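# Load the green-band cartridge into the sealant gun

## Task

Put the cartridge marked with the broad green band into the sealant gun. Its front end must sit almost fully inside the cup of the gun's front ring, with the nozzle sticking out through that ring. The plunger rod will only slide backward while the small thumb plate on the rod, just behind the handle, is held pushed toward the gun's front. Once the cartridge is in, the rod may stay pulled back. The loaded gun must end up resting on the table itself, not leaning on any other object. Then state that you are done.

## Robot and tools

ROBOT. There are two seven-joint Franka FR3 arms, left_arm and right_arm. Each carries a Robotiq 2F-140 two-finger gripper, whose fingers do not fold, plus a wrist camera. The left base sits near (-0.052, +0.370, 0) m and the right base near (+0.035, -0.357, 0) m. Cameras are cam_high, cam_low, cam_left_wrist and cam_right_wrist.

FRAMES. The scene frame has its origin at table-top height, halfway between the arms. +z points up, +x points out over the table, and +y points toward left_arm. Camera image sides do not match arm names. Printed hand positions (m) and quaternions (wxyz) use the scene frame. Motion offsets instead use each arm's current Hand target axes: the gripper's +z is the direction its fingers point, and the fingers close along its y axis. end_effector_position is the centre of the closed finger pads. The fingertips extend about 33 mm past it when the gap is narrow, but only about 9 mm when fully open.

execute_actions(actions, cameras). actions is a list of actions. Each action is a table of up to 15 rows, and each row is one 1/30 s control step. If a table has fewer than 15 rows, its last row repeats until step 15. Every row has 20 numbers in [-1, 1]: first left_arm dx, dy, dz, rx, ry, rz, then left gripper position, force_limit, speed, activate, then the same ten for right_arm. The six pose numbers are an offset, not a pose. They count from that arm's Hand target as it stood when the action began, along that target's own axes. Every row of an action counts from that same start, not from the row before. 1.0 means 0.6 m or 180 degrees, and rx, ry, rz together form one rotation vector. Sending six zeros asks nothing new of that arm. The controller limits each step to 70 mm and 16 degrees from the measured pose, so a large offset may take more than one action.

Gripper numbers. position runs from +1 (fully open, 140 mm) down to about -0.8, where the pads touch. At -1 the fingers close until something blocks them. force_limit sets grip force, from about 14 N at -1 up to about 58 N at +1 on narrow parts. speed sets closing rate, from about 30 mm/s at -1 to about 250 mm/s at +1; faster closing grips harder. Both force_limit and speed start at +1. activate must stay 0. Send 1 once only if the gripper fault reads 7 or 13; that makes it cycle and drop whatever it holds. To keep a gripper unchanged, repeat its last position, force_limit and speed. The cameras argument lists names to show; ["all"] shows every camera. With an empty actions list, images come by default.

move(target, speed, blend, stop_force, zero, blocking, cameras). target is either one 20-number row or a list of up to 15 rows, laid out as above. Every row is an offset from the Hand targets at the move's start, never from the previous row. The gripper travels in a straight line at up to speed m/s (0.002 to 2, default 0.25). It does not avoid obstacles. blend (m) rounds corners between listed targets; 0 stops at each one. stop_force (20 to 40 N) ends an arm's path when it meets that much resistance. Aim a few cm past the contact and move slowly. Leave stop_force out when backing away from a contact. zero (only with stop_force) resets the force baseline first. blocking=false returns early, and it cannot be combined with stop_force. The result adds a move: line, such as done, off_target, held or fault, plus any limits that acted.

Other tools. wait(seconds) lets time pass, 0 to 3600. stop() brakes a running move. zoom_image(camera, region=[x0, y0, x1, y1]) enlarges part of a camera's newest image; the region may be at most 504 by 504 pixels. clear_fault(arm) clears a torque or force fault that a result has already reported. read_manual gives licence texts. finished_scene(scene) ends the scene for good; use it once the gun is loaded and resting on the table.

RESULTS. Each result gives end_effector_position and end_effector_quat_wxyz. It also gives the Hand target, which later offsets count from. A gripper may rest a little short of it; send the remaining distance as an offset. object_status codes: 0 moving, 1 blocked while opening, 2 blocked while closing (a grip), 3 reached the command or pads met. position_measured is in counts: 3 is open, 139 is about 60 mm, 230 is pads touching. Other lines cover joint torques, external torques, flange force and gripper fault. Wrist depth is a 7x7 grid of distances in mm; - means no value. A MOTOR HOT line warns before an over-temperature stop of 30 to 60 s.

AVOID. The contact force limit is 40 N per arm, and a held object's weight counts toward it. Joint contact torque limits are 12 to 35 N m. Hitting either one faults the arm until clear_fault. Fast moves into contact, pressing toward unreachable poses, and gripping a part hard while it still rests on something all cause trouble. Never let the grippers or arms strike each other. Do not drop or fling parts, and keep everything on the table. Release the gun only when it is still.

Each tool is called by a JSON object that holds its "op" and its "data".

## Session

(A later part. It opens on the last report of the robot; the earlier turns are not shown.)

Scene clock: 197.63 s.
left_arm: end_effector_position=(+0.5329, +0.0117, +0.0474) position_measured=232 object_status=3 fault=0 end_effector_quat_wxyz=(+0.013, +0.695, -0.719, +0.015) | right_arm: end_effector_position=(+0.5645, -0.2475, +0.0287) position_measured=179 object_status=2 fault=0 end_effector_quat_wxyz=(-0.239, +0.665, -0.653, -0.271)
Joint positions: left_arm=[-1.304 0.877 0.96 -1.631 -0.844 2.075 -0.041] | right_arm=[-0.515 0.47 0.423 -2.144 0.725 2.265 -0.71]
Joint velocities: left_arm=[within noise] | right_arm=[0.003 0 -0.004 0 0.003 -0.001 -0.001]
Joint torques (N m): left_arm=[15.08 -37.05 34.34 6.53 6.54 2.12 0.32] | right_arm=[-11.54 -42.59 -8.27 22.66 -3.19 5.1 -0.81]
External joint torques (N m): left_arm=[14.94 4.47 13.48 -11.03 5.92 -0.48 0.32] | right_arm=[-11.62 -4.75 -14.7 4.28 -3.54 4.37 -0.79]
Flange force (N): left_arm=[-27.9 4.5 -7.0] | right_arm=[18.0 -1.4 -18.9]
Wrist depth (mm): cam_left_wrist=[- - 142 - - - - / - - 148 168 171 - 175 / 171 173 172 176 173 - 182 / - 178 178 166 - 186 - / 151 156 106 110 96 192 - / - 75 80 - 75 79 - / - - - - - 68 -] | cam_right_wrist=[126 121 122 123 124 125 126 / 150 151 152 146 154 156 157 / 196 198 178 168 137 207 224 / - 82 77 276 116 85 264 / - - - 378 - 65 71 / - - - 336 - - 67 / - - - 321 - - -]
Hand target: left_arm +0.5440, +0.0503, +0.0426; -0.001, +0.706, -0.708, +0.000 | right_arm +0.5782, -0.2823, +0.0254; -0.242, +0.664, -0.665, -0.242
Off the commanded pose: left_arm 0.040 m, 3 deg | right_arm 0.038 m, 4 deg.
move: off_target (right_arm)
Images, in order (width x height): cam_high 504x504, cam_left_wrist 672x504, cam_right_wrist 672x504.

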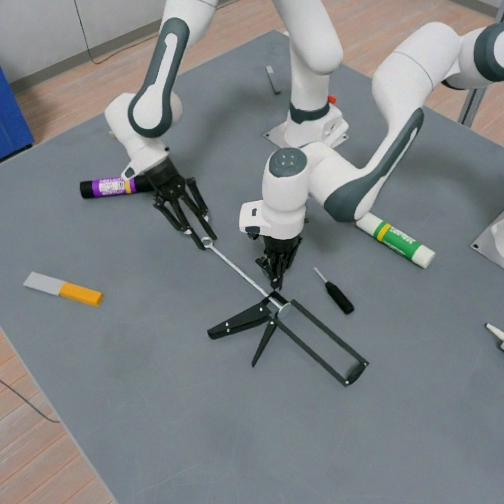

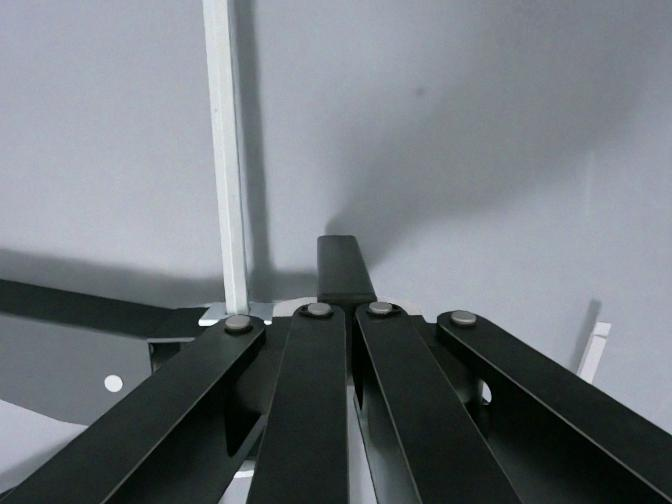

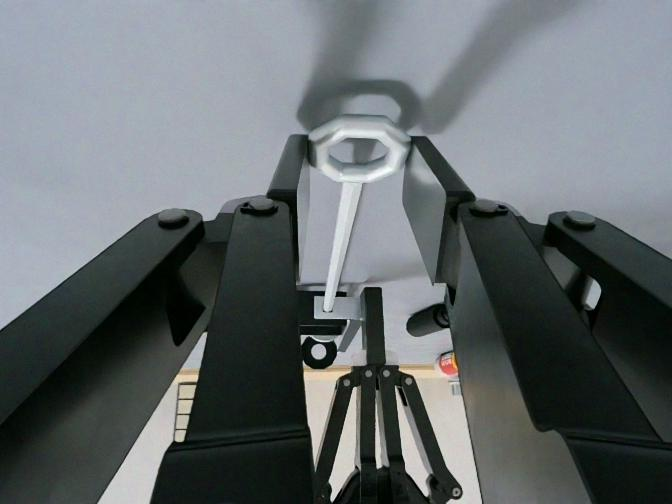

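{"op": "zoom_image", "data": {"camera": "cam_high", "region": [190, 220, 390, 400]}}

Scaled by 2.520.

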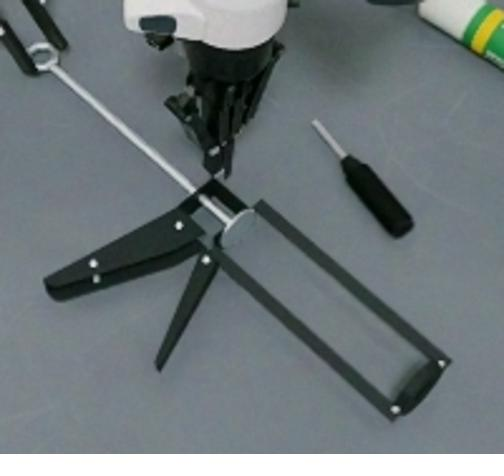

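{"op": "move", "data": {"target": [0,0,0,0,0,0,-0.82,0,-1,0,0.045,0,-0.037,0,0,0,-1,1,-0.5,0], "speed": 0.05, "stop_force": 39, "zero": false, "cameras": ["cam_high"]}}

{"op": "zoom_image", "data": {"camera": "cam_high", "region": [190, 220, 390, 400]}}

Scene clock: 207.93 s.
left_arm: end_effector_position=(+0.5281, -0.0031, +0.0493) position_measured=232 object_status=3 fault=0 end_effector_quat_wxyz=(+0.019, +0.689, -0.724, +0.020) | right_arm: end_effector_position=(+0.5561, -0.2650, +0.0324) position_measured=179 object_status=2 fault=0 end_effector_quat_wxyz=(-0.238, +0.668, -0.645, -0.285)
Joint positions: left_arm=[-1.351 0.92 1.018 -1.618 -0.92 2.038 -0.013] | right_arm=[-0.371 0.449 0.226 -2.121 0.781 2.152 -0.78]
Joint velocities: left_arm=[-0.007 0.01 0.012 0.002 -0.015 -0.009 0.005] | right_arm=[0.03 -0.003 -0.031 0.001 0.014 -0.009 -0.009]
Joint torques (N m): left_arm=[20.61 -34.17 40 0.6 9.18 2.14 0.2] | right_arm=[-16.75 -45.13 -16.37 24.79 -4.33 7.67 -0.79]
External joint torques (N m): left_arm=[20.52 7.01 17.76 -16.08 8.57 -0.46 0.2] | right_arm=[-16.92 -5.47 -20.14 6.16 -4.9 7.14 -0.77]
Flange force (N): left_arm=[-38.0 6.6 -9.7] | right_arm=[24.2 -0.6 -26.1]
Wrist depth (mm): cam_left_wrist=[- 163 160 164 - - - / - - 167 - - - 177 / - - 154 - - 180 182 / - - - 146 - - 194 / 153 157 97 105 95 - 192 / - 75 79 - 75 76 - / - - - - - 68 -] | cam_right_wrist=[129 125 126 127 128 130 132 / 154 155 158 151 161 164 166 / 203 204 185 170 137 221 228 / - 82 77 269 116 85 289 / - - - 379 - 65 71 / - - - 341 - - 67 / - - - 324 - - -]
Hand target: left_arm +0.5440, +0.0503, +0.0426; -0.001, +0.706, -0.708, +0.000 | right_arm +0.5754, -0.3152, +0.0266; -0.240, +0.664, -0.665, -0.242 (not the last commanded pose)
Off the commanded pose: left_arm 0.056 m, 4 deg | right_arm 0.057 m, 5 deg.
move: moving (right_arm; stop_force had ended the path; no rest since)

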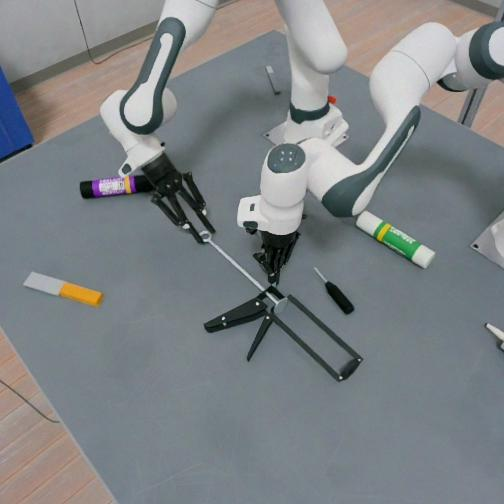

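Scaled by 2.520.

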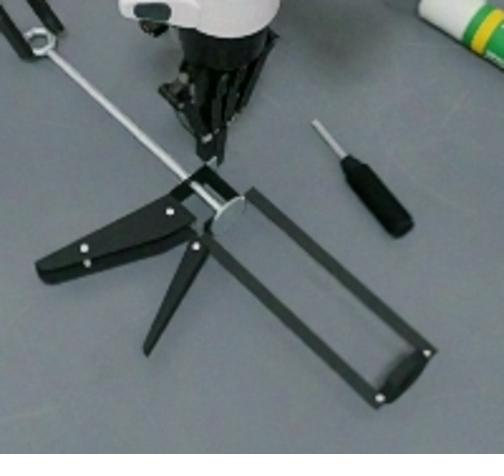

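{"op": "move", "data": {"target": [[0.11,0.025,0,0,0,0,-0.82,0,-1,0,-0.06,0.028,0.05,0,0,0,-1,1,-0.5,0],[0.11,0.025,-0.35,0,0,0,-0.82,0,-1,0,-0.06,0.028,0.05,0,0,0,-1,1,-0.5,0]], "speed": [0.06,0.3], "cameras": ["cam_left_wrist","cam_high"]}}

Scene clock: 214.80 s.
left_arm: end_effector_position=(+0.5288, -0.0168, +0.2528) position_measured=232 object_status=3 fault=0 end_effector_quat_wxyz=(+0.000, +0.703, -0.711, +0.002) | right_arm: end_effector_position=(+0.5553, -0.2670, +0.0248) position_measured=179 object_status=2 fault=0 end_effector_quat_wxyz=(-0.237, +0.664, -0.664, -0.247)
Joint positions: left_arm=[-1.361 0.81 1.218 -1.292 -0.75 1.625 -0.212] | right_arm=[-0.334 0.398 0.214 -2.201 0.833 2.264 -0.796]
Joint velocities: left_arm=[0 -0.001 0.001 0.001 0 -0.003 -0.005] | right_arm=[within noise]
Joint torques (N m): left_arm=[0.55 -42.14 21.74 18.24 0.73 2.19 -0.25] | right_arm=[-0.94 -40.75 2.68 20.54 1.33 1.46 -0.21]
External joint torques (N m): left_arm=[0.51 -1.79 1.56 0.36 -0.03 -0.42 -0.25] | right_arm=[-1 -2.5 -0.32 2.04 0.98 0.66 -0.19]
Flange force (N): left_arm=[-1.4 1.6 -3.7] | right_arm=[-1.8 0.5 -2.6]
Wrist depth (mm): cam_left_wrist=[341 - 327 - - - - / - - - - - - - / 362 359 - - - - 394 / - 353 381 149 389 389 - / - - 98 105 106 409 425 / - 71 80 - 75 79 413 / - - - - - 68 -] | cam_right_wrist=[124 120 120 120 124 125 120 / 147 147 147 142 147 148 148 / 191 191 170 168 137 191 192 / - 82 77 251 116 85 234 / - - - 380 - 65 71 / - - - 2007 - - 67 / - - - - - - -]
Hand target: left_arm +0.5287, -0.0159, +0.2525; -0.001, +0.706, -0.708, +0.000 | right_arm +0.5586, -0.2684, +0.0267; -0.240, +0.664, -0.665, -0.242
Off the commanded pose: left_arm 0.001 m, 1 deg | right_arm 0.004 m, 1 deg.
move: off_target (right_arm)
Images, in order (width x height): cam_high 504x504, cam_left_wrist 672x504.

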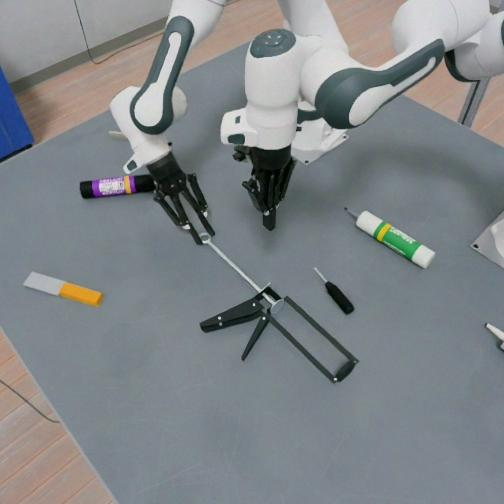

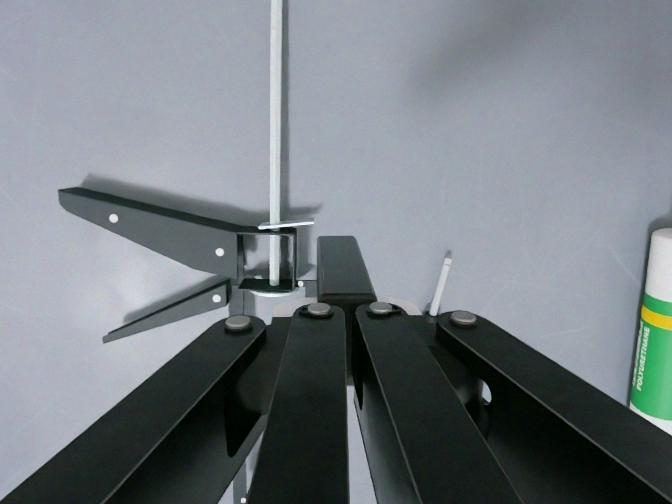

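{"op": "move", "data": {"target": [-0.2236,0.384,-0.078,0,0,0.778,0.5,0,-1,0,0,0,0,0,0,0,-1,1,-0.5,0], "speed": 0.5, "cameras": ["cam_left_wrist"]}}

Scene clock: 224.77 s.
left_arm: end_effector_position=(+0.2981, +0.1179, +0.2993) position_measured=66 object_status=3 fault=0 end_effector_quat_wxyz=(+0.000, +0.419, +0.908, -0.001) | right_arm: end_effector_position=(+0.5553, -0.2670, +0.0248) position_measured=179 object_status=2 fault=0 end_effector_quat_wxyz=(-0.237, +0.664, -0.664, -0.247)
Joint positions: left_arm=[-1.871 -0.813 0.94 -2.238 0.629 1.661 1.264] | right_arm=[-0.334 0.398 0.214 -2.201 0.833 2.264 -0.796]
Joint velocities: left_arm=[0 0 0.001 0 0.002 -0.001 0.005] | right_arm=[within noise]
Joint torques (N m): left_arm=[-0.35 4.72 -17.83 19.9 1.06 2.11 0.38] | right_arm=[-0.96 -40.71 2.72 20.51 1.34 1.46 -0.17]
External joint torques (N m): left_arm=[-0.34 -1.39 0.39 0.07 0.27 -0.35 0.38] | right_arm=[-1.02 -2.58 -0.27 2.1 0.98 0.67 -0.15]
Flange force (N): left_arm=[1.8 1.9 0.0] | right_arm=[-2.0 0.5 -2.7]
Wrist depth (mm): cam_left_wrist=[381 - 380 358 - - 398 / - 417 364 407 - - 410 / - 395 378 - - - - / 443 147 457 - - 449 431 / - 112 - - 475 124 439 / - 102 - - 457 124 - / - 509 - - - - -] | cam_right_wrist=[124 120 120 120 124 125 120 / 147 147 147 142 147 148 148 / 190 191 170 168 137 191 191 / - 82 77 251 116 85 234 / - - - 374 - 65 71 / - - - 1750 - - 67 / - - - - - - -]
Hand target: left_arm +0.2986, +0.1188, +0.2992; +0.000, +0.424, +0.906, +0.001 | right_arm +0.5586, -0.2684, +0.0267; -0.240, +0.664, -0.665, -0.242
Off the commanded pose: left_arm 0.001 m, 1 deg | right_arm 0.004 m, 1 deg.
move: done; limits=paced

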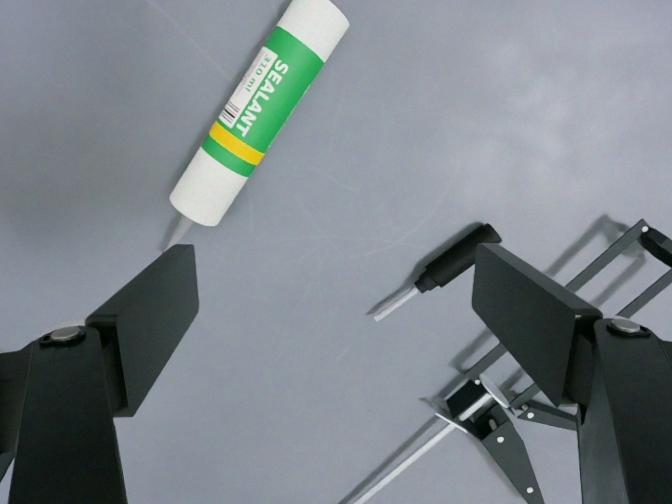

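{"op": "move", "data": {"target": [0.104,-0.13,0.2,0,0,0.208,0.5,0,-1,0,0,0,0,0,0,0,-1,1,-0.5,0], "speed": 0.3, "cameras": ["cam_left_wrist"]}}

Scene clock: 232.93 s.
left_arm: end_effector_position=(+0.1986, +0.1163, +0.1796) position_measured=66 object_status=3 fault=0 end_effector_quat_wxyz=(+0.000, +0.688, +0.726, -0.001) | right_arm: end_effector_position=(+0.5553, -0.2670, +0.0248) position_measured=179 object_status=2 fault=0 end_effector_quat_wxyz=(-0.237, +0.664, -0.664, -0.247)
Joint positions: left_arm=[-1.966 -1.114 1.03 -2.641 0.894 1.737 1.562] | right_arm=[-0.334 0.398 0.214 -2.201 0.833 2.264 -0.796]
Joint velocities: left_arm=[0.001 0.001 0 0 -0.001 0 0.007] | right_arm=[within noise]
Joint torques (N m): left_arm=[-0.28 8.54 -19.15 15.74 1.07 2.1 0.42] | right_arm=[-0.96 -40.76 2.71 20.52 1.33 1.47 -0.2]
External joint torques (N m): left_arm=[-0.35 -1.05 0.38 -0.21 0.26 -0.35 0.42] | right_arm=[-0.94 -2.63 -0.2 2.11 0.97 0.67 -0.19]
Flange force (N): left_arm=[2.3 0.7 0.4] | right_arm=[-2.1 0.6 -2.6]
Wrist depth (mm): cam_left_wrist=[- - - 242 - 290 287 / - - 297 253 - 302 - / - - 306 265 - 319 - / - 134 322 279 332 153 - / - 112 333 335 343 124 - / - 102 - - - - - / - - - 381 - - -] | cam_right_wrist=[125 120 119 120 124 124 120 / 147 147 147 142 147 147 147 / 190 190 170 168 137 181 192 / - 82 77 250 116 85 234 / - - - 381 - 65 71 / - - - 1818 - - 67 / - - - 2042 - - -]
Hand target: left_arm +0.1988, +0.1168, +0.1791; +0.000, +0.692, +0.722, +0.001 | right_arm +0.5586, -0.2684, +0.0267; -0.240, +0.664, -0.665, -0.242
Off the commanded pose: left_arm 0.001 m, 1 deg | right_arm 0.004 m, 1 deg.
move: done

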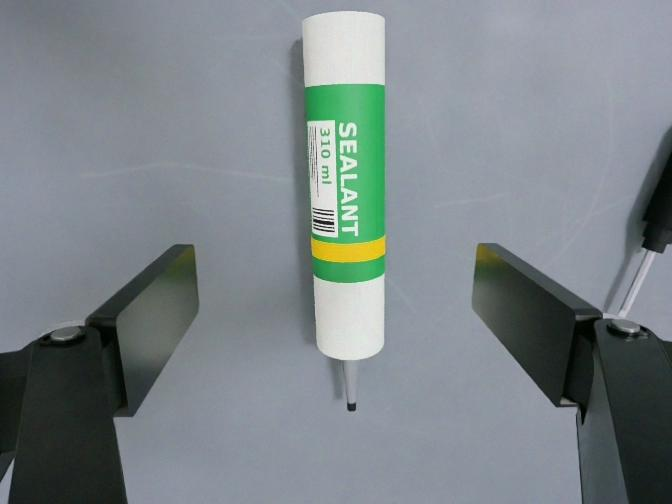

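{"op": "move", "data": {"target": [[0,0.003,0.224,0,0,0,0.5,0,-1,0,0,0,0,0,0,0,-1,1,-0.5,0],[0,0.003,0.224,0,0,0,-1,-0.1,-1,0,0,0,0,0,0,0,-1,1,-0.5,0]], "speed": 0.2}}

{"op": "wait", "data": {"seconds": 0.7}}

{"op": "move", "data": {"target": [0,0,-0.29,0,0,0,-1,-0.1,-1,0,0,0,0,0,0,0,-1,1,-0.5,0], "speed": 0.2, "cameras": ["cam_left_wrist"]}}

Scene clock: 240.77 s.
left_arm: end_effector_position=(+0.2000, +0.1174, +0.0449) position_measured=157 object_status=0 fault=0 end_effector_quat_wxyz=(-0.001, +0.694, +0.720, +0.000) | right_arm: end_effector_position=(+0.5553, -0.2670, +0.0248) position_measured=179 object_status=2 fault=0 end_effector_quat_wxyz=(-0.237, +0.664, -0.664, -0.247)
Joint positions: left_arm=[-2.068 -1.046 1.443 -2.746 1.238 2.002 1.482] | right_arm=[-0.334 0.398 0.214 -2.201 0.833 2.264 -0.796]
Joint torques (N m): left_arm=[-0.14 12.35 -19.29 9.77 0.93 2.66 -0.17] | right_arm=[-0.99 -40.75 2.72 20.57 1.34 1.46 -0.18]
External joint torques (N m): left_arm=[-0.19 0.69 0.74 -0.2 0.2 0.21 -0.17] | right_arm=[-1.01 -2.56 -0.24 2.13 0.98 0.67 -0.16]
Flange force (N): left_arm=[-2.2 0.2 4.7] | right_arm=[-1.9 0.3 -2.6]
Wrist depth (mm): cam_left_wrist=[- - 124 118 134 - 164 / - - 129 123 139 - - / - 177 135 130 176 - - / - 176 143 136 153 - - / - 96 114 143 139 - - / - - - 151 161 95 - / - - - 156 - - -] | cam_right_wrist=[124 120 120 120 124 125 120 / 147 147 147 142 147 147 148 / 191 191 170 168 137 192 191 / - 82 77 252 116 85 234 / - - - 380 - 65 71 / - - - 1847 - - 67 / - - - - - - -]
Hand target: left_arm +0.2007, +0.1170, +0.0447; +0.000, +0.692, +0.722, +0.001 | right_arm +0.5586, -0.2684, +0.0267; -0.240, +0.664, -0.665, -0.242
Off the commanded pose: left_arm 0.001 m, 0 deg | right_arm 0.004 m, 1 deg.
move: done

Scene clock: 241.47 s.
left_arm: end_effector_position=(+0.2000, +0.1174, +0.0449) position_measured=157 object_status=2 fault=0 end_effector_quat_wxyz=(-0.001, +0.694, +0.720, +0.000) | right_arm: end_effector_position=(+0.5553, -0.2670, +0.0248) position_measured=179 object_status=2 fault=0 end_effector_quat_wxyz=(-0.237, +0.664, -0.664, -0.247)
Joint positions: left_arm=[-2.068 -1.046 1.443 -2.746 1.238 2.002 1.482] | right_arm=[-0.334 0.398 0.214 -2.201 0.833 2.264 -0.796]
Joint torques (N m): left_arm=[-0.19 12.31 -19.28 9.69 0.93 2.67 -0.19] | right_arm=[-0.98 -40.73 2.73 20.51 1.35 1.47 -0.18]
External joint torques (N m): left_arm=[-0.18 0.67 0.72 -0.26 0.2 0.22 -0.19] | right_arm=[-1.18 -2.52 -0.39 2.07 1 0.69 -0.16]
Flange force (N): left_arm=[-2.0 0.0 4.7] | right_arm=[-1.7 0.5 -2.7]
Wrist depth (mm): cam_left_wrist=[159 - 125 118 128 163 - / - 167 130 124 135 - 173 / - - 136 129 142 - 180 / - - 145 136 148 - 191 / - 97 114 143 138 - - / - - - 151 - 95 - / - - - 158 - - -] | cam_right_wrist=[124 120 120 120 124 124 120 / 147 147 147 142 147 148 148 / 191 191 171 168 137 191 191 / - 82 77 251 116 85 233 / - - - 381 - 65 71 / - - - 846 - - 67 / - - - - - - -]
Hand target: left_arm +0.2007, +0.1170, +0.0447; +0.000, +0.692, +0.722, +0.001 | right_arm +0.5586, -0.2684, +0.0267; -0.240, +0.664, -0.665, -0.242
Tool commands: left_gripper/position=-1.0 left_gripper/force_limit=-0.1 left_gripper/speed=-1.0 left_gripper/activate=+0.0 right_gripper/position=-1.0 right_gripper/force_limit=+1.0 right_gripper/speed=-0.5 right_gripper/activate=+0.0
Off the commanded pose: left_arm 0.001 m, 0 deg | right_arm 0.004 m, 1 deg.
wait: 0.70 s; at rest by 0.17 s

Scene clock: 243.30 s.
left_arm: end_effector_position=(+0.2005, +0.1179, +0.2167) position_measured=157 object_status=2 fault=0 end_effector_quat_wxyz=(-0.001, +0.689, +0.724, +0.003) | right_arm: end_effector_position=(+0.5553, -0.2670, +0.0248) position_measured=179 object_status=2 fault=0 end_effector_quat_wxyz=(-0.237, +0.664, -0.664, -0.247)
Joint positions: left_arm=[-1.975 -1.121 0.951 -2.577 0.829 1.653 1.579] | right_arm=[-0.334 0.398 0.214 -2.201 0.833 2.264 -0.796]
Joint velocities: left_arm=[-0.002 0.001 0.002 0.001 0 -0.004 0.004] | right_arm=[within noise]
Joint torques (N m): left_arm=[-0.22 8.15 -20.75 18.46 0.68 2.29 0.47] | right_arm=[-0.97 -40.74 2.72 20.52 1.34 1.45 -0.19]
External joint torques (N m): left_arm=[-0.27 -1.64 -1.3 1.69 -0.14 -0.15 0.47] | right_arm=[-1.01 -2.63 -0.26 2.1 0.98 0.66 -0.17]
Flange force (N): left_arm=[2.6 0.6 -6.4] | right_arm=[-2.0 0.6 -2.8]
Wrist depth (mm): cam_left_wrist=[306 320 129 121 - - - / - - 132 125 141 - - / - - 136 131 147 - - / - 364 145 136 144 - - / - 97 114 143 139 - 400 / - - - 150 - 95 - / - - - 157 - - -] | cam_right_wrist=[124 120 120 120 124 124 120 / 147 147 147 141 147 147 148 / 191 191 170 168 136 192 191 / - 82 77 251 116 85 233 / - - - 374 - 65 71 / - - - 1176 - - 67 / - - - - - - -]
Hand target: left_arm +0.2006, +0.1169, +0.2187; +0.000, +0.692, +0.722, +0.001 | right_arm +0.5586, -0.2684, +0.0267; -0.240, +0.664, -0.665, -0.242
Off the commanded pose: left_arm 0.002 m, 1 deg | right_arm 0.004 m, 1 deg.
move: done

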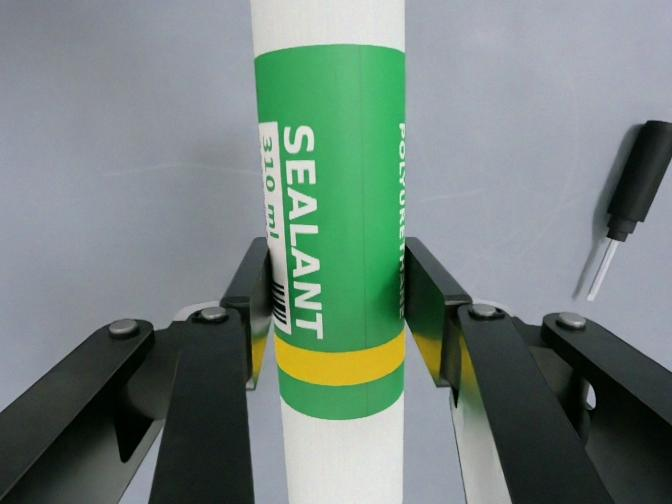

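{"op": "move", "data": {"target": [-0.07,0.32,0,0,0,-0.487,-1,-0.1,-1,0,0,0,0,0,0,0,-1,1,-0.5,0], "speed": 0.35}}

{"op": "execute_actions", "data": {"actions": [], "cameras": []}}

Scene clock: 254.40 s.
left_arm: end_effector_position=(+0.3919, +0.0848, +0.2166) position_measured=157 object_status=2 fault=0 end_effector_quat_wxyz=(-0.002, +0.006, +1.000, +0.004) | right_arm: end_effector_position=(+0.5553, -0.2670, +0.0248) position_measured=179 object_status=2 fault=0 end_effector_quat_wxyz=(-0.237, +0.664, -0.664, -0.247)
Joint positions: left_arm=[-2.067 -0.347 1.389 -2.12 0.384 2.016 0.727] | right_arm=[-0.334 0.398 0.214 -2.201 0.833 2.264 -0.796]
Joint velocities: left_arm=[-0.001 0 0 0.001 0.001 0 -0.006] | right_arm=[within noise]
Joint torques (N m): left_arm=[0.58 4.53 -11.03 25.04 0.27 2.99 -0.13] | right_arm=[-1.01 -40.75 2.73 20.51 1.33 1.45 -0.22]
External joint torques (N m): left_arm=[0.5 -0.02 -0.45 2.05 -0.42 0.51 -0.13] | right_arm=[-1.02 -2.46 -0.24 1.98 0.98 0.64 -0.2]
Flange force (N): left_arm=[-0.5 -0.2 -4.2] | right_arm=[-1.8 0.7 -2.5]
Wrist depth (mm): cam_left_wrist=[- - 127 121 - - - / - - 130 125 139 - - / - - 137 131 348 - 357 / - - 145 136 148 369 - / - 96 114 143 139 - - / - - 113 150 - 95 - / - - - 156 - - -] | cam_right_wrist=[124 120 120 120 124 125 120 / 147 147 147 141 147 148 148 / 191 191 171 168 137 191 192 / - 82 77 251 116 85 233 / - - - 376 - 65 71 / - - - 2042 - - 67 / - - - 2060 - - -]
Hand target: left_arm +0.3942, +0.0829, +0.2189; +0.000, +0.000, +1.000, +0.000 | right_arm +0.5586, -0.2684, +0.0267; -0.240, +0.664, -0.665, -0.242
Off the commanded pose: left_arm 0.004 m, 1 deg | right_arm 0.004 m, 1 deg.
move: off_target (left_arm)

Scene clock: 254.40 s.
left_arm: end_effector_position=(+0.3919, +0.0848, +0.2166) position_measured=157 object_status=2 fault=0 end_effector_quat_wxyz=(-0.002, +0.006, +1.000, +0.004) | right_arm: end_effector_position=(+0.5553, -0.2670, +0.0248) position_measured=179 object_status=2 fault=0 end_effector_quat_wxyz=(-0.237, +0.664, -0.664, -0.247)
Joint positions: left_arm=[-2.067 -0.347 1.389 -2.12 0.384 2.016 0.727] | right_arm=[-0.334 0.398 0.214 -2.201 0.833 2.264 -0.796]
Joint velocities: left_arm=[-0.001 0 0 0.001 0.001 0 -0.006] | right_arm=[within noise]
Joint torques (N m): left_arm=[0.58 4.53 -11.03 25.04 0.27 2.99 -0.13] | right_arm=[-1.01 -40.75 2.73 20.51 1.33 1.45 -0.22]
External joint torques (N m): left_arm=[0.5 -0.02 -0.45 2.05 -0.42 0.51 -0.13] | right_arm=[-1.02 -2.46 -0.24 1.98 0.98 0.64 -0.2]
Flange force (N): left_arm=[-0.5 -0.2 -4.2] | right_arm=[-1.8 0.7 -2.5]
Wrist depth (mm): cam_left_wrist=[- - 127 121 - - - / - - 130 125 139 - - / - - 137 131 348 - 357 / - - 145 136 148 369 - / - 96 114 143 139 - - / - - 113 150 - 95 - / - - - 156 - - -] | cam_right_wrist=[124 120 120 120 124 125 120 / 147 147 147 141 147 148 148 / 191 191 171 168 137 191 192 / - 82 77 251 116 85 233 / - - - 376 - 65 71 / - - - 2042 - - 67 / - - - 2060 - - -]
Hand target: left_arm +0.3942, +0.0829, +0.2189; +0.000, +0.000, +1.000, +0.000 | right_arm +0.5586, -0.2684, +0.0267; -0.240, +0.664, -0.665, -0.242
Tool commands: left_gripper/position=-1.0 left_gripper/force_limit=-0.1 left_gripper/speed=-1.0 left_gripper/activate=+0.0 right_gripper/position=-1.0 right_gripper/force_limit=+1.0 right_gripper/speed=-0.5 right_gripper/activate=+0.0
Off the commanded pose: left_arm 0.004 m, 1 deg | right_arm 0.004 m, 1 deg.
No camera images: "cameras" was empty.

{"op": "move", "data": {"target": [-0.323,-0.055,0,0,0,-0.487,-1,-0.1,-1,0,0,0,0,0,0,0,-1,1,-0.5,0], "speed": 0.35}}

{"op": "move", "data": {"target": [0,0,0,0,0.1,0,-1,-0.1,-1,0,0,0,0,0,0,0,-1,1,-0.5,0], "speed": 0.3, "cameras": ["cam_left_wrist","cam_high"]}}

Scene clock: 261.47 s.
left_arm: end_effector_position=(+0.5865, +0.0515, +0.2154) position_measured=157 object_status=2 fault=0 end_effector_quat_wxyz=(+0.001, +0.690, -0.724, +0.002) | right_arm: end_effector_position=(+0.5553, -0.2670, +0.0248) position_measured=179 object_status=2 fault=0 end_effector_quat_wxyz=(-0.237, +0.664, -0.664, -0.247)
Joint positions: left_arm=[-2.839 -1.025 1.755 -1.256 0.996 1.562 -0.848] | right_arm=[-0.334 0.398 0.214 -2.201 0.833 2.264 -0.796]
Joint velocities: left_arm=[-0.001 -0.001 0 -0.001 0.001 -0.002 -0.007] | right_arm=[within noise]
Joint torques (N m): left_arm=[-0.05 47.04 -26.85 14.44 1.02 2.81 -0.28] | right_arm=[-0.99 -40.75 2.77 20.55 1.33 1.46 -0.21]
External joint torques (N m): left_arm=[-0.13 2.83 -3 1.47 0.21 0.17 -0.28] | right_arm=[-1.1 -2.58 -0.27 2.11 0.98 0.67 -0.19]
Flange force (N): left_arm=[0.4 0.4 -6.3] | right_arm=[-1.8 0.5 -2.7]
Wrist depth (mm): cam_left_wrist=[- - 125 121 - - - / - 327 133 125 138 - - / 338 326 308 131 149 - - / - - 144 136 155 380 - / - 96 114 143 139 - - / - - 113 150 - 95 - / - - - 157 - - -] | cam_right_wrist=[124 120 115 120 124 124 120 / 147 147 155 142 147 154 148 / 191 191 171 168 137 191 192 / - 82 77 251 116 85 233 / - - - 381 - 65 71 / - - - 872 - - 67 / - - - - - - -]
Hand target: left_arm +0.5880, +0.0501, +0.2190; -0.001, +0.693, -0.721, +0.000 | right_arm +0.5586, -0.2684, +0.0267; -0.240, +0.664, -0.665, -0.242
Off the commanded pose: left_arm 0.004 m, 1 deg | right_arm 0.004 m, 1 deg.
joint sent to its limit (left arm) — joint 1 (waist), lower limit. The joint targets still meet the commanded pose.
move: off_target (left_arm); limits=paced

Scene clock: 262.77 s.
left_arm: end_effector_position=(+0.5860, +0.0531, +0.2148) position_measured=157 object_status=2 fault=0 end_effector_quat_wxyz=(+0.113, +0.688, -0.710, +0.102) | right_arm: end_effector_position=(+0.5553, -0.2670, +0.0248) position_measured=179 object_status=2 fault=0 end_effector_quat_wxyz=(-0.237, +0.664, -0.664, -0.247)
Joint positions: left_arm=[-2.561 -1.17 1.578 -1.476 0.96 1.764 -0.842] | right_arm=[-0.334 0.398 0.214 -2.201 0.833 2.264 -0.796]
Joint velocities: left_arm=[-0.002 -0.004 -0.001 -0.002 0.004 0.004 0.001] | right_arm=[within noise]
Joint torques (N m): left_arm=[0.2 41.8 -32.59 9.91 0.33 4.01 0.38] | right_arm=[-0.96 -40.75 2.71 20.53 1.33 1.46 -0.18]
External joint torques (N m): left_arm=[0.03 1.75 -3.45 0.42 -0.05 0.92 0.37] | right_arm=[-1.16 -2.62 -0.42 2.12 0.97 0.68 -0.16]
Flange force (N): left_arm=[-0.3 3.4 -4.5] | right_arm=[-1.8 0.5 -2.9]
Wrist depth (mm): cam_left_wrist=[- - 125 121 374 - - / - - 131 125 373 - 368 / 355 355 138 131 368 - 381 / 350 352 147 136 152 376 - / - 98 114 143 139 372 379 / - - 159 151 - 95 - / - - - 156 - - -] | cam_right_wrist=[124 120 120 120 124 125 120 / 147 147 147 142 147 147 148 / 191 191 170 168 136 191 192 / - 82 77 251 116 85 234 / - - - 381 - 65 71 / - - - 878 - - 67 / - - - - - - -]
Hand target: left_arm +0.5880, +0.0501, +0.2190; +0.112, +0.684, -0.712, +0.108 | right_arm +0.5586, -0.2684, +0.0267; -0.240, +0.664, -0.665, -0.242
Off the commanded pose: left_arm 0.006 m, 1 deg | right_arm 0.004 m, 1 deg.
move: off_target (left_arm)
Images, in order (width x height): cam_high 504x504, cam_left_wrist 672x504.

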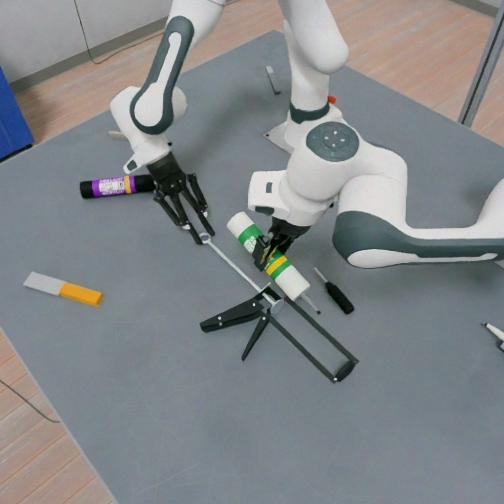

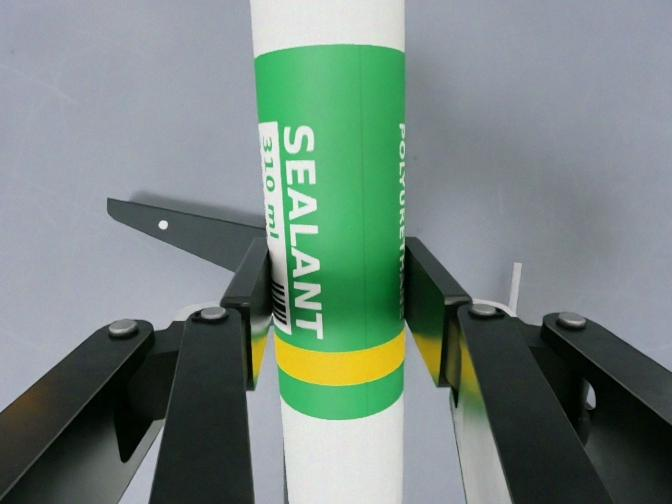

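{"op": "move", "data": {"target": [-0.1525,-0.004,0.108,0,0,0,-1,-0.1,-1,0,0,0,0,0,0,0,-1,1,-0.5,0], "speed": 0.2, "cameras": ["cam_left_wrist","cam_high","cam_low"]}}

{"op": "zoom_image", "data": {"camera": "cam_high", "region": [260, 250, 400, 400]}}

{"op": "zoom_image", "data": {"camera": "cam_low", "region": [230, 190, 370, 280]}}

Scene clock: 278.17 s.
left_arm: end_effector_position=(+0.5909, +0.1198, +0.1251) position_measured=157 object_status=2 fault=0 end_effector_quat_wxyz=(+0.114, +0.689, -0.709, +0.102) | right_arm: end_effector_position=(+0.5553, -0.2670, +0.0248) position_measured=179 object_status=2 fault=0 end_effector_quat_wxyz=(-0.237, +0.664, -0.664, -0.247)
Joint positions: left_arm=[-2.398 -1.284 1.633 -1.635 1.065 1.864 -0.792] | right_arm=[-0.334 0.398 0.214 -2.201 0.833 2.264 -0.796]
Joint velocities: left_arm=[0 -0.002 -0.002 0 0.003 -0.001 0.006] | right_arm=[within noise]
Joint torques (N m): left_arm=[0.2 39.72 -35.21 7.51 0.38 3.98 0.47] | right_arm=[-0.94 -40.73 2.75 20.55 1.34 1.46 -0.18]
External joint torques (N m): left_arm=[0.1 1.16 -3.81 0.1 -0.03 0.91 0.46] | right_arm=[-0.94 -2.52 -0.2 2.07 0.98 0.66 -0.16]
Flange force (N): left_arm=[0.0 3.2 -5.0] | right_arm=[-2.0 0.4 -2.5]
Wrist depth (mm): cam_left_wrist=[- - - 122 - - 291 / 266 239 239 125 139 - - / 266 - 145 131 144 - - / 263 236 147 136 146 - 281 / - 98 114 143 139 - - / - - 113 150 - 95 - / - - - 156 - - -] | cam_right_wrist=[124 119 120 120 124 125 120 / 147 147 147 142 147 147 148 / 190 191 171 168 137 192 192 / - 82 77 252 116 85 233 / - - - 367 - 65 71 / - - - 578 - - 67 / - - - 411 - - -]
Hand target: left_arm +0.5931, +0.1170, +0.1291; +0.112, +0.684, -0.712, +0.108 | right_arm +0.5586, -0.2684, +0.0267; -0.240, +0.664, -0.665, -0.242
Off the commanded pose: left_arm 0.005 m, 1 deg | right_arm 0.004 m, 1 deg.
move: off_target (left_arm)
Images, in order (width x height): cam_high 504x504, cam_low 504x504, cam_left_wrist 672x504.

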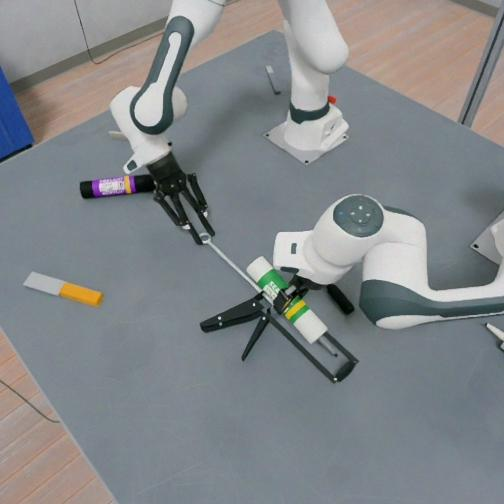

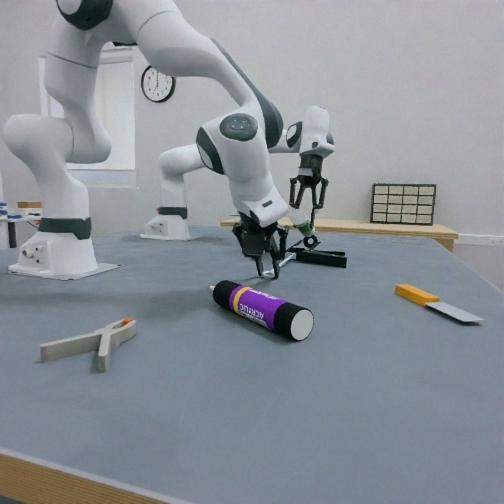

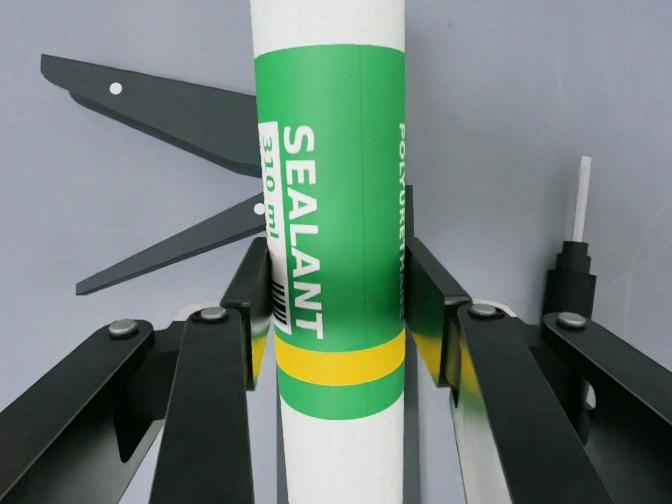

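Scaled by 3.360.

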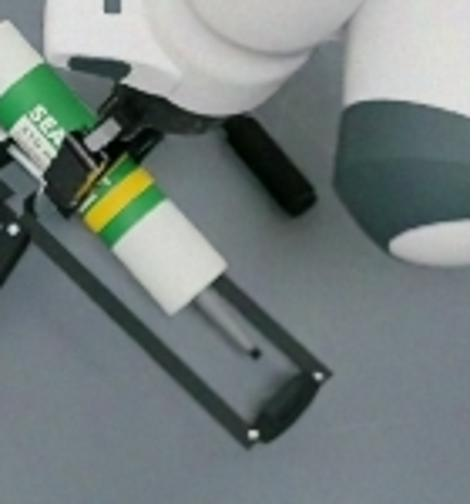

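Scaled by 3.600.

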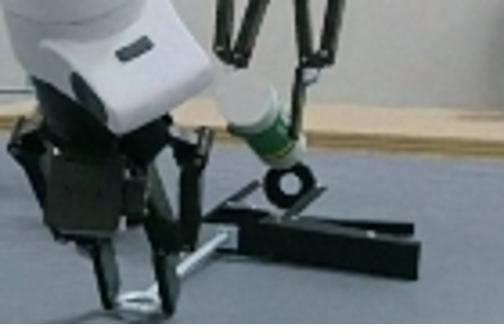

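{"op": "move", "data": {"target": [-0.0213,0,0.0387,0,0,0,-1,-0.1,-1,0,0,0,0,0,0,0,-1,1,-0.5,0], "speed": 0.1, "cameras": ["cam_high","cam_low"]}}

{"op": "zoom_image", "data": {"camera": "cam_high", "region": [290, 310, 380, 400]}}

{"op": "zoom_image", "data": {"camera": "cam_low", "region": [280, 220, 350, 270]}}

Scene clock: 289.57 s.
left_arm: end_effector_position=(+0.5907, +0.1241, +0.0991) position_measured=157 object_status=2 fault=0 end_effector_quat_wxyz=(+0.114, +0.688, -0.710, +0.102) | right_arm: end_effector_position=(+0.5553, -0.2670, +0.0248) position_measured=179 object_status=2 fault=0 end_effector_quat_wxyz=(-0.237, +0.664, -0.664, -0.247)
Joint positions: left_arm=[-2.389 -1.318 1.659 -1.653 1.1 1.892 -0.787] | right_arm=[-0.334 0.398 0.214 -2.201 0.833 2.264 -0.796]
Joint torques (N m): left_arm=[0.39 40.25 -35.41 6.72 0.34 3.99 0.46] | right_arm=[-0.98 -40.74 2.76 20.54 1.33 1.46 -0.21]
External joint torques (N m): left_arm=[0.34 1.7 -3.8 0.05 -0.09 0.94 0.45] | right_arm=[-0.94 -2.6 -0.14 2.1 0.97 0.66 -0.19]
Flange force (N): left_arm=[-0.2 3.7 -5.8] | right_arm=[-2.1 0.5 -2.6]
Wrist depth (mm): cam_left_wrist=[213 215 125 121 - - - / - 213 213 125 137 - - / - 245 144 131 229 - - / - 215 147 136 252 - - / - 96 114 142 139 - - / - - - 151 - 95 - / - - - 157 - - -] | cam_right_wrist=[124 120 120 120 124 124 120 / 147 147 147 142 147 147 148 / 191 191 171 167 137 192 179 / - 82 77 251 116 85 83 / - - - 380 - 65 71 / - - - 430 - - 67 / - - - 431 - - -]
Hand target: left_arm +0.5934, +0.1220, +0.1031; +0.112, +0.684, -0.712, +0.108 | right_arm +0.5586, -0.2684, +0.0267; -0.240, +0.664, -0.665, -0.242
Off the commanded pose: left_arm 0.005 m, 1 deg | right_arm 0.004 m, 1 deg.
move: off_target (left_arm)

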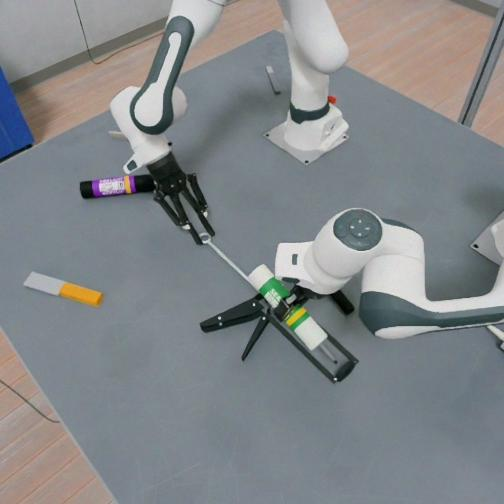

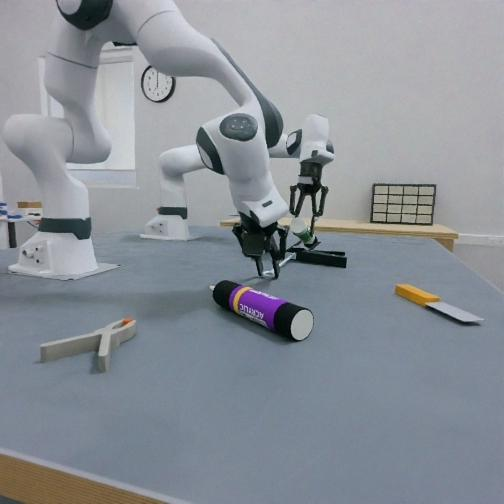

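Scaled by 5.600.

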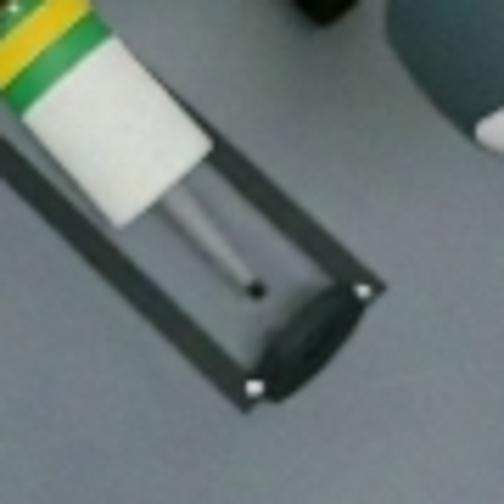

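Scaled by 7.200.

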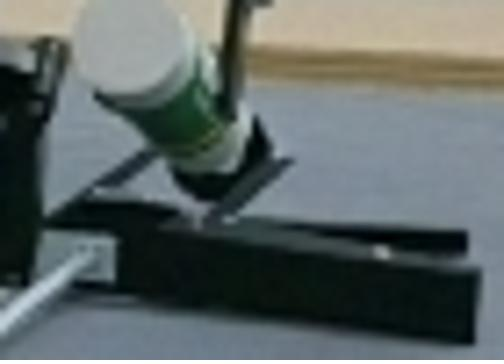

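{"op": "move", "data": {"target": [-0.0285,0,-0.0092,0,0,0,-1,-0.1,-1,0,0,0,0,0,0,0,-1,1,-0.5,0], "speed": 0.1, "cameras": ["cam_high"]}}

{"op": "zoom_image", "data": {"camera": "cam_high", "region": [290, 310, 380, 400]}}

Scene clock: 295.00 s.
left_arm: end_effector_position=(+0.5930, +0.1421, +0.0998) position_measured=157 object_status=2 fault=0 end_effector_quat_wxyz=(+0.114, +0.689, -0.708, +0.105) | right_arm: end_effector_position=(+0.5553, -0.2670, +0.0248) position_measured=179 object_status=2 fault=0 end_effector_quat_wxyz=(-0.237, +0.664, -0.664, -0.247)
Joint positions: left_arm=[-2.351 -1.321 1.652 -1.667 1.101 1.889 -0.769] | right_arm=[-0.334 0.398 0.214 -2.201 0.833 2.264 -0.796]
Joint velocities: left_arm=[0 0 0 0.001 0 -0.001 0.005] | right_arm=[within noise]
Joint torques (N m): left_arm=[0.15 39.47 -35.49 6.47 0.24 3.39 0.51] | right_arm=[-0.96 -40.73 2.73 20.55 1.33 1.46 -0.2]
External joint torques (N m): left_arm=[0.03 1.31 -3.81 -0.13 -0.18 0.34 0.5] | right_arm=[-0.96 -2.47 -0.22 2.05 0.98 0.66 -0.18]
Flange force (N): left_arm=[0.3 2.9 -6.2] | right_arm=[-1.8 0.4 -2.4]
Wrist depth (mm): cam_left_wrist=[215 216 129 121 - - 267 / - 244 214 125 139 - 259 / - 224 216 131 147 - - / - - 146 137 149 - - / - 97 114 143 139 - - / - - - 151 - 95 - / - - - 156 - - -] | cam_right_wrist=[124 120 120 120 124 124 120 / 147 147 147 142 147 148 148 / 191 191 171 168 137 191 192 / - 82 77 251 116 84 234 / - - - 380 - 65 71 / - - - 495 - - 67 / - - - 448 - - -]
Hand target: left_arm +0.5941, +0.1400, +0.1031; +0.112, +0.684, -0.712, +0.108 | right_arm +0.5586, -0.2684, +0.0267; -0.240, +0.664, -0.665, -0.242
Off the commanded pose: left_arm 0.004 m, 1 deg | right_arm 0.004 m, 1 deg.
move: off_target (left_arm)

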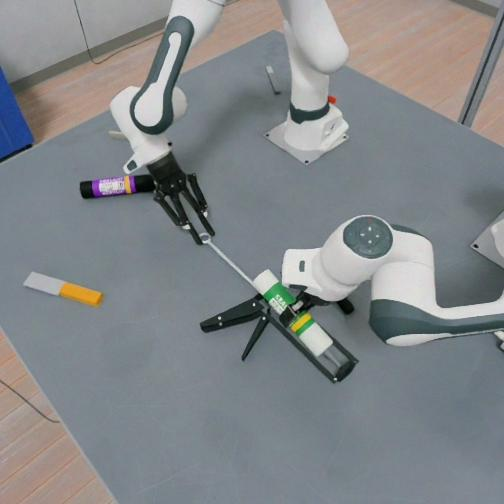

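Scaled by 5.600.

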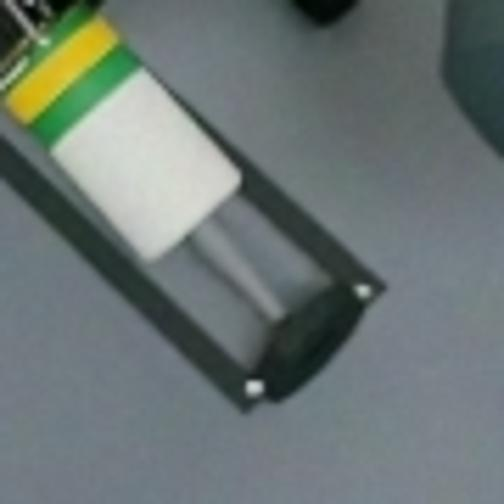

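{"op": "move", "data": {"target": [-0.0522,0,-0.001,0,0,0,-1,-0.1,-1,0,0,0,0,0,0,0,-1,1,-0.5,0], "speed": 0.06, "stop_force": 20, "cameras": ["cam_high"]}}

{"op": "zoom_image", "data": {"camera": "cam_high", "region": [290, 310, 380, 400]}}

Scene clock: 299.90 s.
left_arm: end_effector_position=(+0.5937, +0.1711, +0.0908) position_measured=157 object_status=2 fault=0 end_effector_quat_wxyz=(+0.114, +0.688, -0.709, +0.105) | right_arm: end_effector_position=(+0.5555, -0.2671, +0.0248) position_measured=179 object_status=2 fault=0 end_effector_quat_wxyz=(-0.238, +0.664, -0.665, -0.246)
Joint positions: left_arm=[-2.295 -1.335 1.655 -1.689 1.109 1.887 -0.73] | right_arm=[-0.334 0.398 0.214 -2.201 0.833 2.264 -0.796]
Joint torques (N m): left_arm=[0.29 39.24 -35.35 6.19 0.27 3.41 0.45] | right_arm=[-0.88 -40.75 2.73 20.57 1.23 1.37 -0.17]
External joint torques (N m): left_arm=[0.4 1.56 -3.44 0.11 -0.11 0.39 0.44] | right_arm=[-0.86 -2.59 -0.19 2.09 0.88 0.56 -0.15]
Flange force (N): left_arm=[0.1 2.7 -6.1] | right_arm=[-2.1 0.3 -2.9]
Wrist depth (mm): cam_left_wrist=[- 235 208 120 134 - 254 / - - 209 125 142 251 - / 209 212 136 130 147 - 235 / 233 - 143 136 150 - - / - 98 114 143 139 - 246 / - - - 150 - 95 - / - - - 158 - - -] | cam_right_wrist=[125 120 120 120 124 124 120 / 147 147 147 142 147 147 148 / 191 191 171 168 137 191 192 / - 82 77 251 116 85 233 / - - - 371 - 65 71 / - - - 488 - - 67 / - - - 476 - - -]
Hand target: left_arm +0.5953, +0.1699, +0.0940; +0.112, +0.684, -0.712, +0.108 | right_arm +0.5586, -0.2684, +0.0267; -0.240, +0.664, -0.665, -0.242
Off the commanded pose: left_arm 0.004 m, 1 deg | right_arm 0.004 m, 1 deg.
move: off_target (left_arm)

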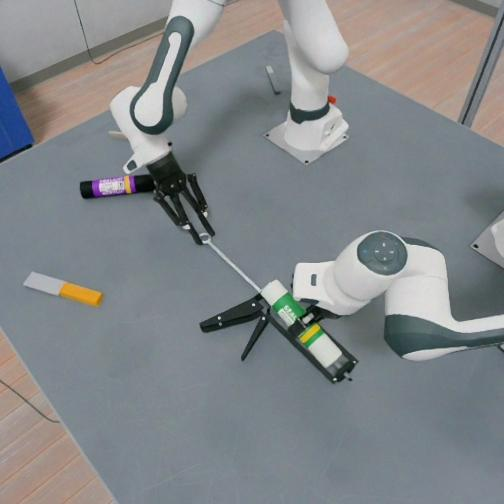

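Scaled by 5.600.

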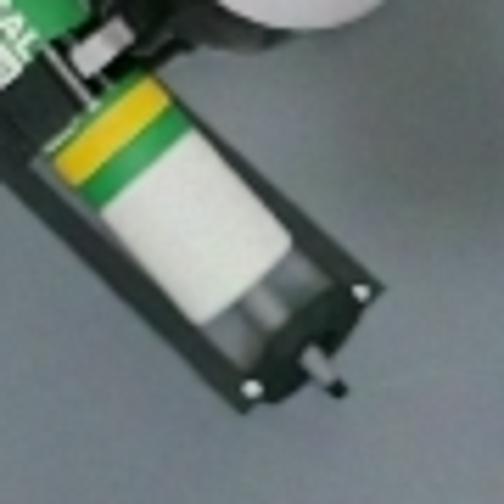

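{"op": "move", "data": {"target": [-0.041,0,0.0077,0,0,0,-1,-0.1,-1,0,0,0,0,0,0,0,-1,1,-0.5,0], "speed": 0.06, "stop_force": 20, "cameras": ["cam_high","cam_left_wrist"]}}

{"op": "zoom_image", "data": {"camera": "cam_high", "region": [250, 280, 380, 400]}}

Scene clock: 304.83 s.
left_arm: end_effector_position=(+0.5929, +0.1901, +0.0794) position_measured=157 object_status=2 fault=0 end_effector_quat_wxyz=(+0.116, +0.687, -0.710, +0.104) | right_arm: end_effector_position=(+0.5559, -0.2661, +0.0255) position_measured=179 object_status=2 fault=0 end_effector_quat_wxyz=(-0.238, +0.664, -0.664, -0.246)
Joint positions: left_arm=[-2.259 -1.354 1.662 -1.704 1.121 1.889 -0.703] | right_arm=[-0.334 0.398 0.216 -2.201 0.835 2.265 -0.796]
Joint torques (N m): left_arm=[2.01 39.17 -34.79 6.52 0.84 3.42 0.52] | right_arm=[-1.32 -40.16 2.08 20.57 0.86 1.45 -0.19]
External joint torques (N m): left_arm=[1.82 1.6 -2.68 0.71 0.46 0.4 0.51] | right_arm=[-1.53 -2.04 -1.06 2.13 0.51 0.67 -0.17]
Flange force (N): left_arm=[-2.2 3.4 -5.6] | right_arm=[0.1 -1.2 -3.3]
Wrist depth (mm): cam_left_wrist=[- - 199 123 209 238 242 / - 197 138 127 210 - 227 / - - 138 132 204 - - / - - 145 137 153 - 213 / - 97 114 143 146 233 - / - - 158 148 - 95 - / - - 192 154 - - -] | cam_right_wrist=[125 121 116 121 125 121 121 / 149 148 148 142 148 148 148 / 193 193 172 168 137 193 193 / - 82 77 253 116 85 234 / - - - 374 - 65 71 / - - - 504 - - 67 / - - - 494 - - -]
Hand target: left_arm +0.5962, +0.1919, +0.0820; +0.112, +0.684, -0.712, +0.108 | right_arm +0.5586, -0.2684, +0.0267; -0.240, +0.664, -0.665, -0.242
Off the commanded pose: left_arm 0.005 m, 1 deg | right_arm 0.004 m, 1 deg.
move: off_target (left_arm)

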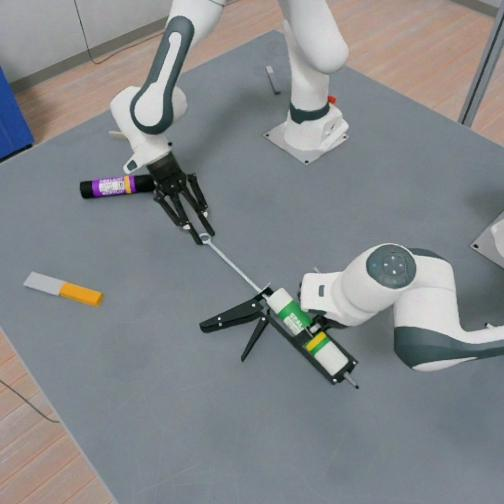

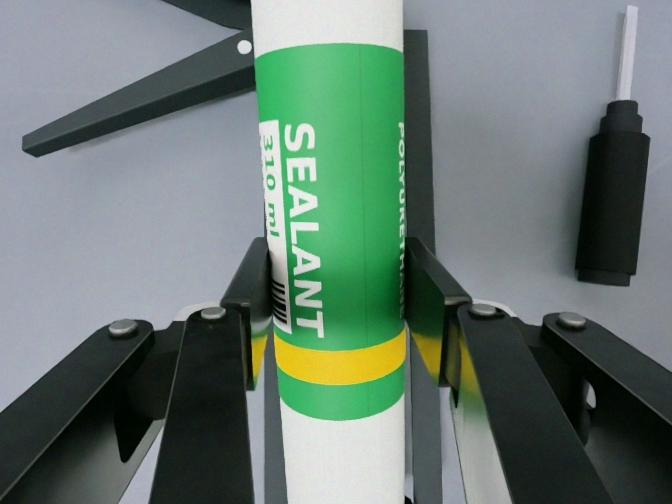

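Scaled by 3.877.

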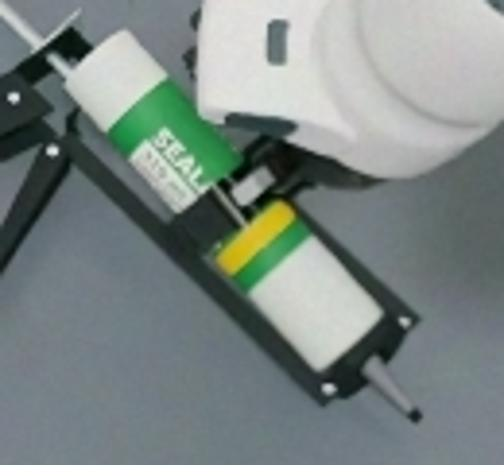

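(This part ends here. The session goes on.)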